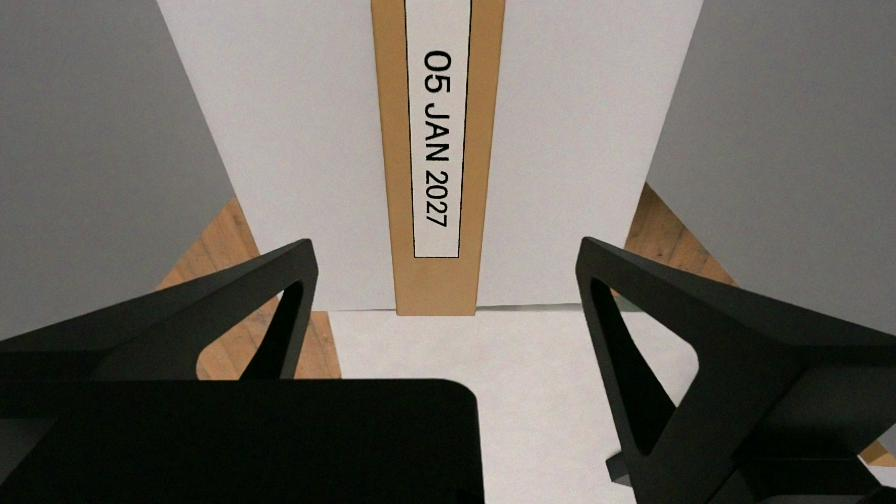

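move(
  arm2={"target": [-0.27, 0.0, 0.93, 0, 0, 1, 0], "speed": 0.35},
  arm1={"target": [-0.8073, -0.489, 0.793, 0, 0.2588, -0.9659, 0], "speed": 0.2},
)

move(
  arm1={"joints": {"gripper_m": 0.09}},
  arm3={"target": [-0.008, -0.002, 0.84, 0, 1, 0, 0], "speed": 0.3},
  cameras=["arm3_cam_wrist"],
)

Scene clock: 233.63 s.
Joint torques (N m): arm1=[1.14 -25.41 8.7 -0.05 0.15 0.04] | arm2=[0.15 -12.04 8.24 0.75 0.11 0.09] | arm3=[0.44 -14.56 11.23 0.57 0.04 0.16]
Heat: arm1: hottest joint3_rad 43 °C; arm2: hottest joint3_rad 54 °C; arm3: hottest joint3_rad 44 °C.
move: arm1 done; arm2 done
Joint velocities: within noise
arm1.joint_positions: joint1_rad=+2.579 joint2_rad=+2.277 joint3_rad=+1.988 joint4_rad=-1.287 joint5_rad=+0.001 joint6_rad=+0.006 gripper_m=+0.05980
arm1.joint_status: not commanded
arm1.hand: x=-0.8073 y=-0.4905 z=+0.7908 quat_wxyz=(+0.001, +0.258, -0.966, -0.001) (m; scene frame)
arm1.hand_target: x=-0.8073 y=-0.4889 z=+0.7932 quat_wxyz=(+0.000, +0.259, -0.966, +0.000) (m; scene frame)
arm1.hand_status: done (0.003 m and 0.2 deg from the pose sent, 0.003 m and 0.2 deg at the start)
arm2.joint_positions: joint1_rad=-1.720 joint2_rad=+1.528 joint3_rad=+1.316 joint4_rad=-1.347 joint5_rad=-0.017 joint6_rad=+0.875 gripper_m=+0.08995
arm2.joint_status: not commanded
arm2.hand: x=-0.2665 y=+0.0020 z=+0.9373 quat_wxyz=(-0.002, +0.004, -1.000, -0.004) (m; scene frame)
arm2.hand_target: x=-0.2700 y=+0.0000 z=+0.9302 quat_wxyz=(+0.000, +0.000, -1.000, +0.000) (m; scene frame)
arm2.hand_status: done (0.008 m and 0.7 deg from the pose sent, 0.264 m and 1.3 deg at the start)
arm3: as last shown
camera_calibration:
arm1_cam_wrist: T_world_to_cam=[[0.501674, -0.864643, -0.0267492, 0.00530652], [-0.665083, -0.405292, 0.627218, -1.23388], [-0.553161, -0.296869, -0.778384, 0.146881], [0, 0, 0, 1]] pos_world=[-0.742043, -0.451887, 0.888381]
arm2_cam_wrist: T_world_to_cam=[[0.0123079, -0.999913, 0.00472282, -0.00114811], [-0.827262, -0.00752943, 0.561765, -0.738942], [-0.561681, -0.0108212, -0.827283, 0.748646], [0, 0, 0, 1]] pos_world=[-0.190785, 0.00138941, 1.03446]
arm3_cam_wrist: T_world_to_cam=[[0.0108088, 0.99994, -0.00167203, -0.00739196], [0.802219, -0.00767334, 0.596981, -0.769697], [0.596932, -0.007794, -0.802254, 0.73636], [0, 0, 0, 1]] pos_world=[0.177988, 0.00722456, 1.05023]

Scene clock: 235.60 s.
Joint torques (N m): arm1=[1.2 -25.47 8.72 -0.06 0.15 0.05] | arm2=[0.09 -12.1 8.25 0.7 0.11 0.1] | arm3=[-0.15 -25.23 13.44 0.03 0.02 -0.03]
Heat: arm1: hottest joint3_rad 43 °C; arm2: hottest joint3_rad 54 °C; arm3: hottest joint3_rad 44 °C.
move: arm1 done; arm3 off_target
Joint velocities: within noise
arm1.joint_positions: joint1_rad=+2.579 joint2_rad=+2.277 joint3_rad=+1.987 joint4_rad=-1.287 joint5_rad=+0.002 joint6_rad=+0.006 gripper_m=+0.08993
arm1.joint_status: all done
arm1.hand: x=-0.8075 y=-0.4908 z=+0.7900 quat_wxyz=(+0.001, +0.258, -0.966, +0.000) (m; scene frame)
arm1.hand_target: x=-0.8073 y=-0.4890 z=+0.7931 quat_wxyz=(+0.000, +0.259, -0.966, +0.000) (m; scene frame)
arm1.hand_status: not commanded
arm2.joint_positions: joint1_rad=-1.720 joint2_rad=+1.528 joint3_rad=+1.316 joint4_rad=-1.346 joint5_rad=-0.016 joint6_rad=+0.875 gripper_m=+0.08995
arm2.joint_status: not commanded
arm2.hand: x=-0.2663 y=+0.0020 z=+0.9373 quat_wxyz=(-0.002, +0.004, -1.000, -0.004) (m; scene frame)
arm2.hand_target: x=-0.2699 y=-0.0001 z=+0.9302 quat_wxyz=(+0.000, +0.000, -1.000, +0.000) (m; scene frame)
arm2.hand_status: not commanded
arm3.joint_positions: joint1_rad=-0.345 joint2_rad=+2.144 joint3_rad=+1.683 joint4_rad=-1.107 joint5_rad=+0.003 joint6_rad=+0.499 gripper_m=+0.09009
arm3.joint_status: not commanded
arm3.hand: x=+0.0013 y=+0.0025 z=+0.8446 quat_wxyz=(+0.001, -1.000, +0.004, +0.001) (m; scene frame)
arm3.hand_target: x=-0.0077 y=-0.0017 z=+0.8400 quat_wxyz=(+0.000, -1.000, +0.000, +0.000) (m; scene frame)
arm3.hand_status: off_target (0.011 m and 0.4 deg from the pose sent, 0.284 m and 0.3 deg at the start)
pictures: arm3_cam_wrist
camera_calibration:
arm3_cam_wrist: T_world_to_cam=[[0.0234123, 0.999725, -0.00123512, -0.000624455], [0.803883, -0.0180914, 0.594512, -0.501292], [0.594326, -0.0149118, -0.804086, 0.80141], [0, 0, 0, 1]] pos_world=[-0.0733038, 0.00350564, 0.942426]

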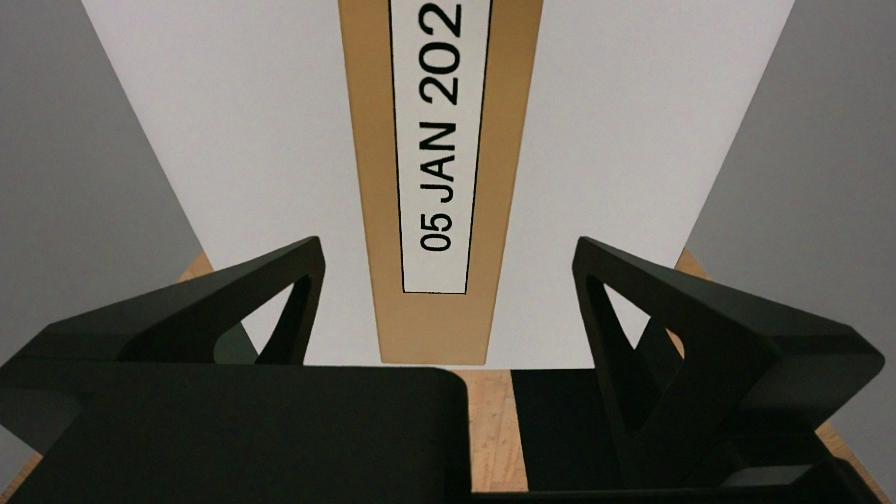

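move(
  arm1={"target": [-0.835, -0.505, 0.90, 0, 0.2588, -0.9659, 0], "speed": 0.2},
  arm3={"target": [-0.006, -0.001, 0.785, 0, 1, 0, 0], "speed": 0.12},
)

move(
  arm1={"joints": {"joint1_rad": 1.2, "joint2_rad": 0.8, "joint3_rad": 1.1, "joint4_rad": -1.15, "joint5_rad": 0, "joint6_rad": 0}},
  arm3={"joints": {"gripper_m": 0.051}},
  cameras=["arm1_cam_wrist", "arm3_cam_wrist"],
)

Scene clock: 242.77 s.
Joint torques (N m): arm1=[1.2 -22.83 10.39 -0.27 0.14 0.05] | arm2=[0.15 -12.1 8.21 0.72 0.11 0.1] | arm3=[-0.09 -25.93 9.43 0.84 0.01 -0.04]
Heat: arm1: hottest joint3_rad 43 °C; arm2: hottest joint3_rad 54 °C; arm3: hottest joint3_rad 43 °C.
move: arm1 done; arm3 off_target
Joint velocities: within noise
arm1.joint_positions: joint1_rad=+2.579 joint2_rad=+2.109 joint3_rad=+1.970 joint4_rad=-1.446 joint5_rad=+0.002 joint6_rad=+0.006 gripper_m=+0.08993
arm1.joint_status: not commanded
arm1.hand: x=-0.8376 y=-0.5087 z=+0.8928 quat_wxyz=(+0.005, +0.258, -0.966, +0.000) (m; scene frame)
arm1.hand_target: x=-0.8351 y=-0.5051 z=+0.9000 quat_wxyz=(+0.000, +0.259, -0.966, +0.000) (m; scene frame)
arm1.hand_status: done (0.008 m and 0.6 deg from the pose sent, 0.114 m and 0.2 deg at the start)
arm2: as last shown
arm3.joint_positions: joint1_rad=-0.345 joint2_rad=+2.211 joint3_rad=+1.683 joint4_rad=-1.020 joint5_rad=+0.003 joint6_rad=+0.498 gripper_m=+0.09009
arm3.joint_status: not commanded
arm3.hand: x=-0.0082 y=-0.0026 z=+0.8041 quat_wxyz=(-0.004, -1.000, +0.004, +0.009) (m; scene frame)
arm3.hand_target: x=-0.0056 y=-0.0006 z=+0.7853 quat_wxyz=(+0.000, -1.000, +0.000, +0.000) (m; scene frame)
arm3.hand_status: off_target (0.019 m and 1.2 deg from the pose sent, 0.060 m and 0.4 deg at the start)
camera_calibration:
arm1_cam_wrist: T_world_to_cam=[[0.50154, -0.864735, -0.0262891, 0.0069623], [-0.66045, -0.40233, 0.633984, -1.32607], [-0.558805, -0.300606, -0.772899, 0.192647], [0, 0, 0, 1]] pos_world=[-0.771642, -0.469586, 0.989787]
arm2_cam_wrist: T_world_to_cam=[[0.0119451, -0.999917, 0.00473907, -0.00123516], [-0.827546, -0.00722544, 0.561351, -0.738486], [-0.561271, -0.0106272, -0.827564, 0.74907], [0, 0, 0, 1]] pos_world=[-0.190685, 0.00138958, 1.03446]
arm3_cam_wrist: T_world_to_cam=[[0.0229348, 0.999677, -0.010972, 0.0125614], [0.81417, -0.0123076, 0.580496, -0.458281], [0.580173, -0.0222466, -0.814189, 0.782405], [0, 0, 0, 1]] pos_world=[-0.0811003, -0.000791851, 0.903194]

Scene clock: 244.67 s.
Joint torques (N m): arm1=[-0.56 -3.96 9.91 1.31 -0.01 -0.02] | arm2=[0.15 -12.1 8.24 0.72 0.11 0.09] | arm3=[0.03 -25.7 9.44 0.77 0.04 -0.04]
Heat: arm1: hottest joint3_rad 43 °C; arm2: hottest joint3_rad 54 °C; arm3: hottest joint3_rad 43 °C.
move: arm1 done; arm3 off_target
Joint velocities: within noise
arm1.joint_positions: joint1_rad=+1.217 joint2_rad=+0.802 joint3_rad=+1.096 joint4_rad=-1.154 joint5_rad=+0.002 joint6_rad=+0.006 gripper_m=+0.08996
arm1.joint_status: all done
arm1.hand: x=-1.1764 y=-1.0836 z=+1.1413 quat_wxyz=(-0.318, -0.384, -0.856, +0.138) (m; scene frame)
arm1.hand_target: x=-1.1799 y=-1.0877 z=+1.1443 quat_wxyz=(-0.321, -0.388, -0.852, +0.143) (m; scene frame)
arm1.hand_status: not commanded
arm2: as last shown
arm3.joint_positions: joint1_rad=-0.345 joint2_rad=+2.211 joint3_rad=+1.683 joint4_rad=-1.020 joint5_rad=+0.003 joint6_rad=+0.498 gripper_m=+0.05833
arm3.joint_status: gripper_m off_target (ended at +0.05836, target +0.05100)
arm3.hand: x=-0.0082 y=-0.0026 z=+0.8041 quat_wxyz=(-0.004, -1.000, +0.004, +0.009) (m; scene frame)
arm3.hand_target: x=-0.0056 y=-0.0006 z=+0.7853 quat_wxyz=(+0.000, -1.000, +0.000, +0.000) (m; scene frame)
arm3.hand_status: not commanded
pictures: arm1_cam_wrist, arm3_cam_wrist
camera_calibration:
arm1_cam_wrist: T_world_to_cam=[[-0.732064, -0.680826, -0.0236511, -1.56869], [-0.68013, 0.732412, -0.0315616, 0.0273759], [0.0388103, -0.00701927, -0.999222, 1.30191], [0, 0, 0, 1]] pos_world=[-1.18029, -1.07892, 1.26466]
arm3_cam_wrist: T_world_to_cam=[[0.0229348, 0.999677, -0.010972, 0.0125614], [0.81417, -0.0123076, 0.580496, -0.458281], [0.580173, -0.0222466, -0.814189, 0.782405], [0, 0, 0, 1]] pos_world=[-0.0811003, -0.000791851, 0.903194]

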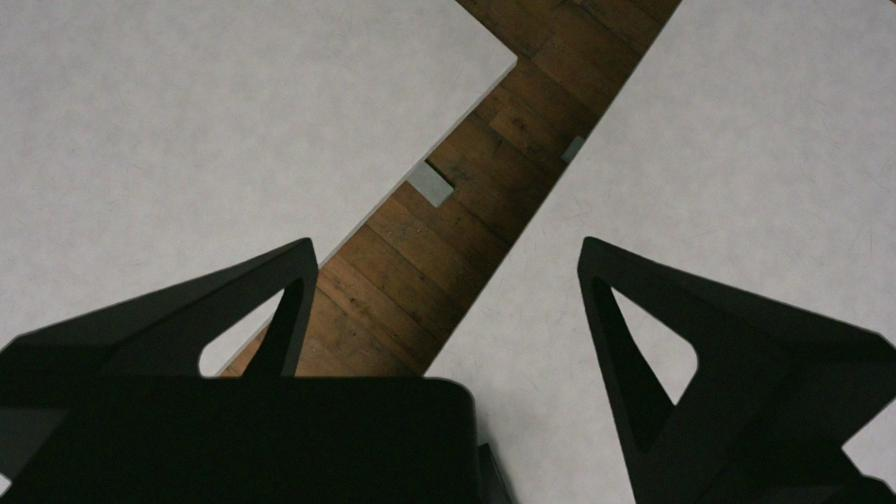

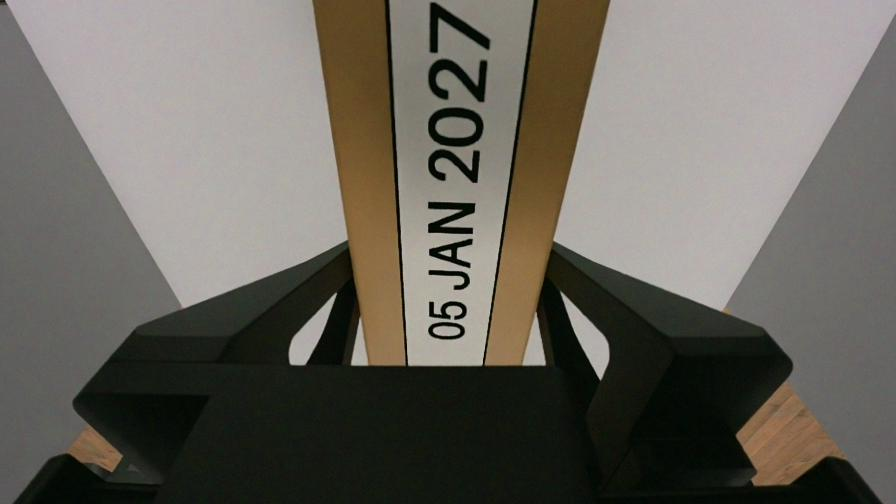

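move(
  arm2={"joints": {"joint1_rad": 2.1525, "joint2_rad": 1.577, "joint3_rad": 1.269, "joint4_rad": -1.262, "joint5_rad": 0, "joint6_rad": -0.856}},
  arm3={"target": [0.0, 0.004, 0.935, 0, 1, 0, 0], "speed": 0.2},
)

move(
  arm3={"target": [0.28, 0.003, 0.945, 0, 1, 0, 0], "speed": 0.3},
  cameras=["arm2_cam_wrist", "arm3_cam_wrist"],
)

Scene clock: 254.83 s.
Joint torques (N m): arm1=[-0.56 -4.07 9.89 1.31 -0.01 -0.02] | arm2=[0.03 -12.92 8.13 -0.03 -0.06 -0.11] | arm3=[-0.38 -29.16 15.45 -0.13 0.06 -0.02]
Heat: arm1: hottest joint3_rad 43 °C; arm2: hottest joint3_rad 53 °C; arm3: hottest joint3_rad 42 °C.
move: arm2 done; arm3 off_target
Joint velocities: within noise
arm1: as last shown
arm2.joint_positions: joint1_rad=+2.152 joint2_rad=+1.581 joint3_rad=+1.288 joint4_rad=-1.253 joint5_rad=-0.001 joint6_rad=-0.845 gripper_m=+0.09007
arm2.joint_status: all done
arm2.hand: x=-0.5308 y=-0.8121 z=+0.9108 quat_wxyz=(+0.011, +0.335, +0.942, -0.015) (m; scene frame)
arm2.hand_target: x=-0.5311 y=-0.8032 z=+0.9055 quat_wxyz=(+0.007, +0.330, +0.944, -0.004) (m; scene frame)
arm2.hand_status: not commanded
arm3.joint_positions: joint1_rad=-0.345 joint2_rad=+2.071 joint3_rad=+1.721 joint4_rad=-1.286 joint5_rad=+0.002 joint6_rad=+0.496 gripper_m=+0.05833
arm3.joint_status: not commanded
arm3.hand: x=+0.0201 y=+0.0124 z=+0.9027 quat_wxyz=(+0.016, -0.999, +0.002, -0.030) (m; scene frame)
arm3.hand_target: x=+0.0016 y=+0.0049 z=+0.9354 quat_wxyz=(+0.000, -1.000, +0.000, +0.000) (m; scene frame)
arm3.hand_status: off_target (0.039 m and 3.9 deg from the pose sent, 0.131 m and 1.2 deg at the start)
camera_calibration:
arm1_cam_wrist: T_world_to_cam=[[-0.732064, -0.680826, -0.0236511, -1.56869], [-0.68013, 0.732412, -0.0315616, 0.0273759], [0.0388103, -0.00701927, -0.999222, 1.30191], [0, 0, 0, 1]] pos_world=[-1.18029, -1.07892, 1.26466]
arm2_cam_wrist: T_world_to_cam=[[-0.627929, -0.77756, 0.0332455, -0.997015], [-0.64387, 0.543013, 0.539044, -0.383774], [-0.437192, 0.317075, -0.841621, 0.914835], [0, 0, 0, 1]] pos_world=[-0.473197, -0.856917, 1.00996]
arm3_cam_wrist: T_world_to_cam=[[0.0193644, 0.999325, 0.0312167, -0.0400133], [0.766368, -0.0348878, 0.641454, -0.5922], [0.64211, 0.0115021, -0.766526, 0.801951], [0, 0, 0, 1]] pos_world=[-0.0603227, 0.0101016, 0.995835]

Scene clock: 256.83 s.
Joint torques (N m): arm1=[-0.5 -4.01 9.91 1.31 -0.01 -0.03] | arm2=[-0.03 -12.92 8.1 -0.02 -0.06 -0.11] | arm3=[0.67 -18.55 10.58 0.57 0.25 0.15]
Heat: arm1: hottest joint3_rad 43 °C; arm2: hottest joint3_rad 53 °C; arm3: hottest joint3_rad 42 °C.
move: arm3 off_target
Joint velocities: within noise
arm1, arm2: as last shown
arm2.joint_positions: joint1_rad=+2.152 joint2_rad=+1.581 joint3_rad=+1.288 joint4_rad=-1.254 joint5_rad=-0.001 joint6_rad=-0.845 gripper_m=+0.09007
arm2.hand: x=-0.5308 y=-0.8120 z=+0.9107 quat_wxyz=(+0.011, +0.335, +0.942, -0.015) (m; scene frame)
arm3.joint_positions: joint1_rad=-0.021 joint2_rad=+1.522 joint3_rad=+1.016 joint4_rad=-1.112 joint5_rad=-0.003 joint6_rad=+0.812 gripper_m=+0.05834
arm3.joint_status: not commanded
arm3.hand: x=+0.2847 y=+0.0108 z=+0.9308 quat_wxyz=(+0.016, -1.000, -0.002, -0.019) (m; scene frame)
arm3.hand_target: x=+0.2802 y=+0.0032 z=+0.9451 quat_wxyz=(+0.000, -1.000, +0.000, +0.000) (m; scene frame)
arm3.hand_status: off_target (0.017 m and 2.8 deg from the pose sent, 0.264 m and 3.9 deg at the start)
pictures: arm2_cam_wrist, arm3_cam_wrist
camera_calibration:
arm2_cam_wrist: T_world_to_cam=[[-0.627964, -0.777547, 0.0329, -0.996671], [-0.643851, 0.542806, 0.539275, -0.384175], [-0.43717, 0.317463, -0.841487, 0.915041], [0, 0, 0, 1]] pos_world=[-0.473197, -0.856917, 1.00996]
arm3_cam_wrist: T_world_to_cam=[[0.0122177, 0.999468, 0.0302434, -0.0414471], [0.780539, -0.0284373, 0.62446, -0.801232], [0.624988, 0.0159767, -0.780471, 0.671404], [0, 0, 0, 1]] pos_world=[0.20628, 0.00791334, 1.0256]

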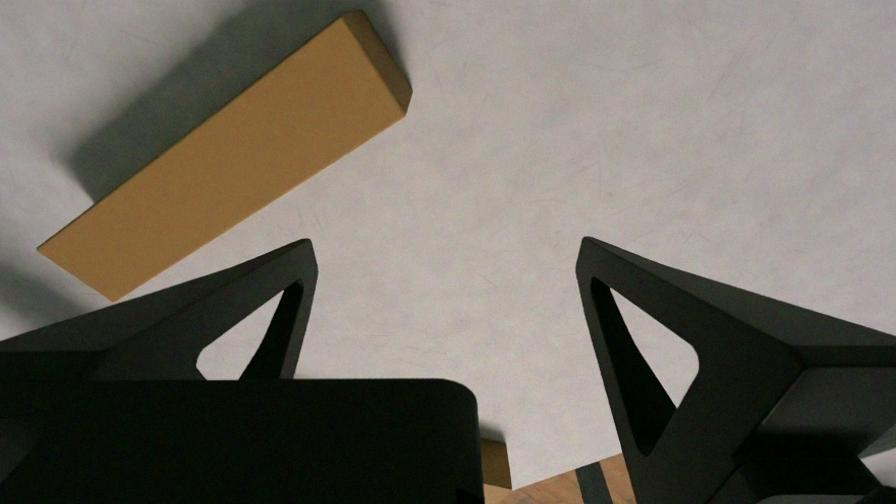

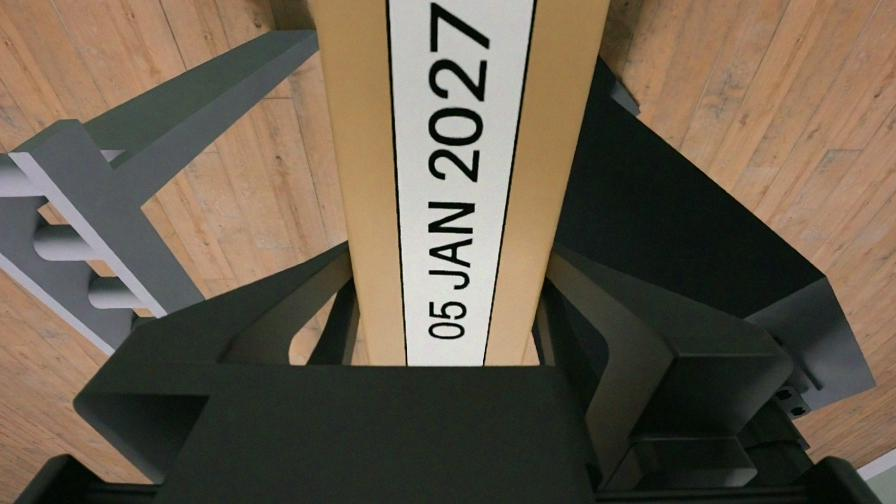

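move(
  arm3={"joints": {"joint1_rad": 0.796, "joint2_rad": 2.16, "joint3_rad": 1.75, "joint4_rad": -1.105, "joint5_rad": 0, "joint6_rad": 1.632}},
  cameras=["cam_a", "arm2_cam_wrist", "arm3_cam_wrist"],
)

zoom_image(
  camera="cam_a",
  region=[320, 150, 600, 310],
)

zoom_image(
  camera="cam_a",
  region=[380, 205, 480, 275],
)

Scene clock: 277.40 s.
Joint torques (N m): arm1=[-0.56 -3.96 9.92 1.29 -0.01 -0.03] | arm2=[-0.03 -12.98 8.12 -0.02 -0.07 -0.11] | arm3=[0.26 -29.39 14.79 -0.02 0.2 0.17]
Heat: arm1: hottest joint3_rad 43 °C; arm2: hottest joint3_rad 52 °C; arm3: hottest joint3_rad 42 °C.
move: arm3 done
Joint velocities: within noise
arm1, arm2: as last shown
arm3.joint_positions: joint1_rad=+0.792 joint2_rad=+2.173 joint3_rad=+1.693 joint4_rad=-1.098 joint5_rad=-0.002 joint6_rad=+1.623 gripper_m=+0.05834
arm3.joint_status: all done
arm3.hand: x=+0.5905 y=-0.3310 z=+0.8318 quat_wxyz=(+0.004, -1.000, -0.003, -0.002) (m; scene frame)
arm3.hand_target: x=+0.5943 y=-0.3540 z=+0.8598 quat_wxyz=(-0.028, -1.000, +0.000, -0.003) (m; scene frame)
arm3.hand_status: not commanded
pictures: arm2_cam_wrist, arm3_cam_wrist, cam_a
camera_calibration:
arm2_cam_wrist: T_world_to_cam=[[-0.627964, -0.777547, 0.0329, -0.996671], [-0.643851, 0.542806, 0.539275, -0.384175], [-0.43717, 0.317463, -0.841487, 0.915041], [0, 0, 0, 1]] pos_world=[-0.473197, -0.856917, 1.00996]
arm3_cam_wrist: T_world_to_cam=[[0.0103976, 0.999934, 0.00485505, 0.321684], [0.801037, -0.0112354, 0.598509, -0.972726], [0.598524, -0.00233401, -0.801102, 0.435168], [0, 0, 0, 1]] pos_world=[0.515387, -0.331576, 0.929237]

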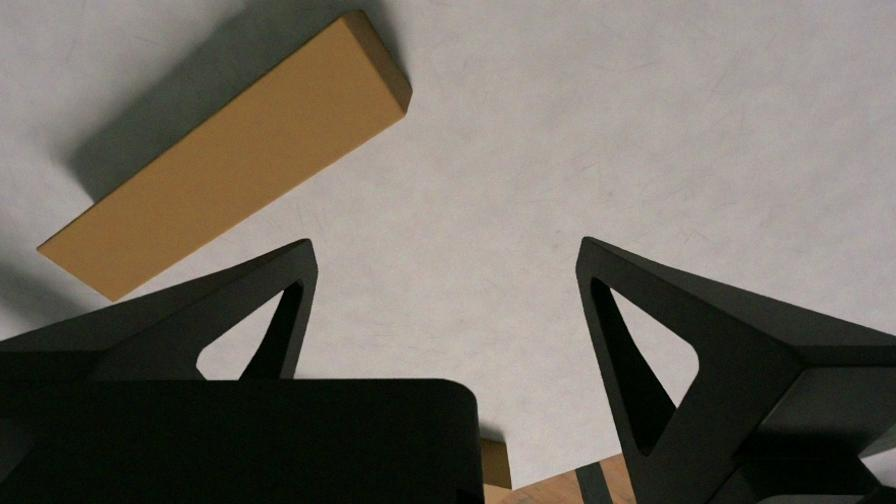

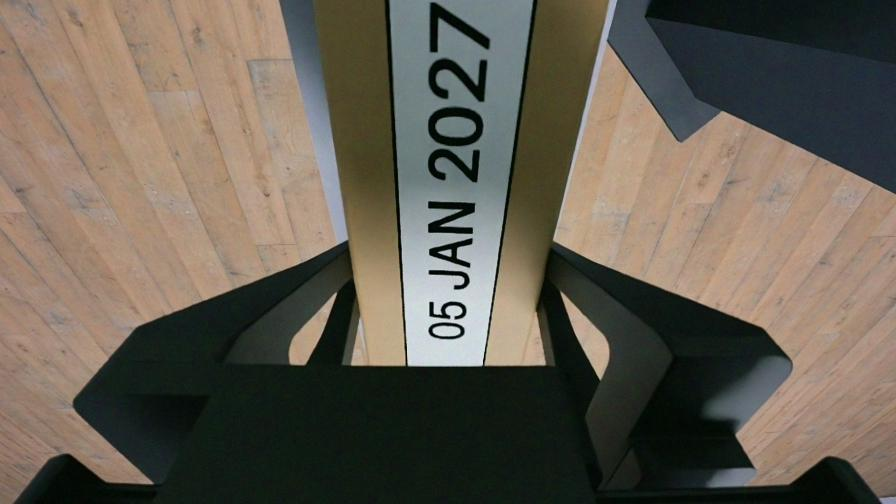

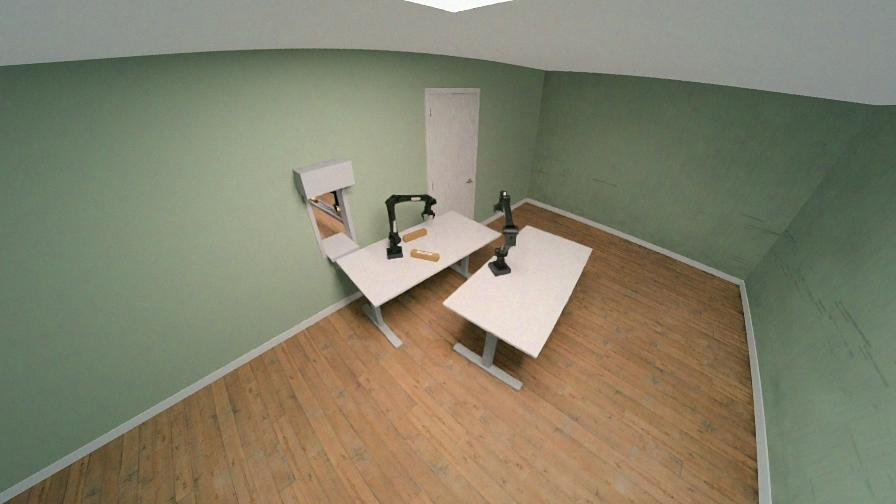

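Scaled by 1.800 from the camera's 896x504 image, which has a finer 1280x720 frame.

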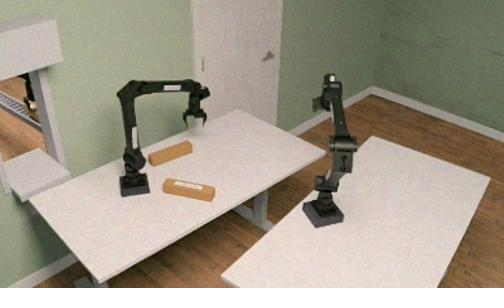

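Scaled by 5.040 from the camera's 896x504 image, which has a finer 1280x720 frame.

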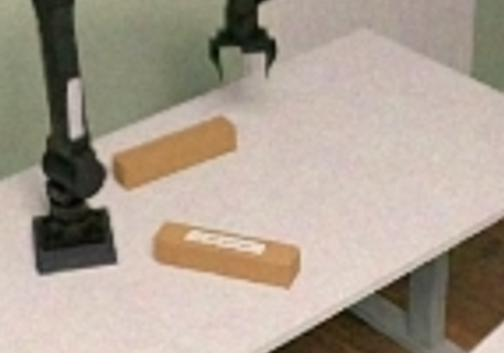

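zoom_image(
  camera="arm3_cam_wrist",
  region=[260, 0, 660, 260],
)

Scaled by 1.260 from the camera's 896x504 image, which has a finer 1280x720 frame.

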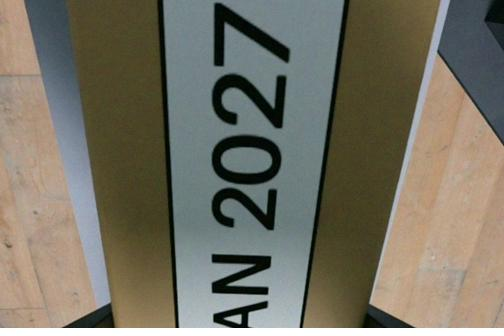

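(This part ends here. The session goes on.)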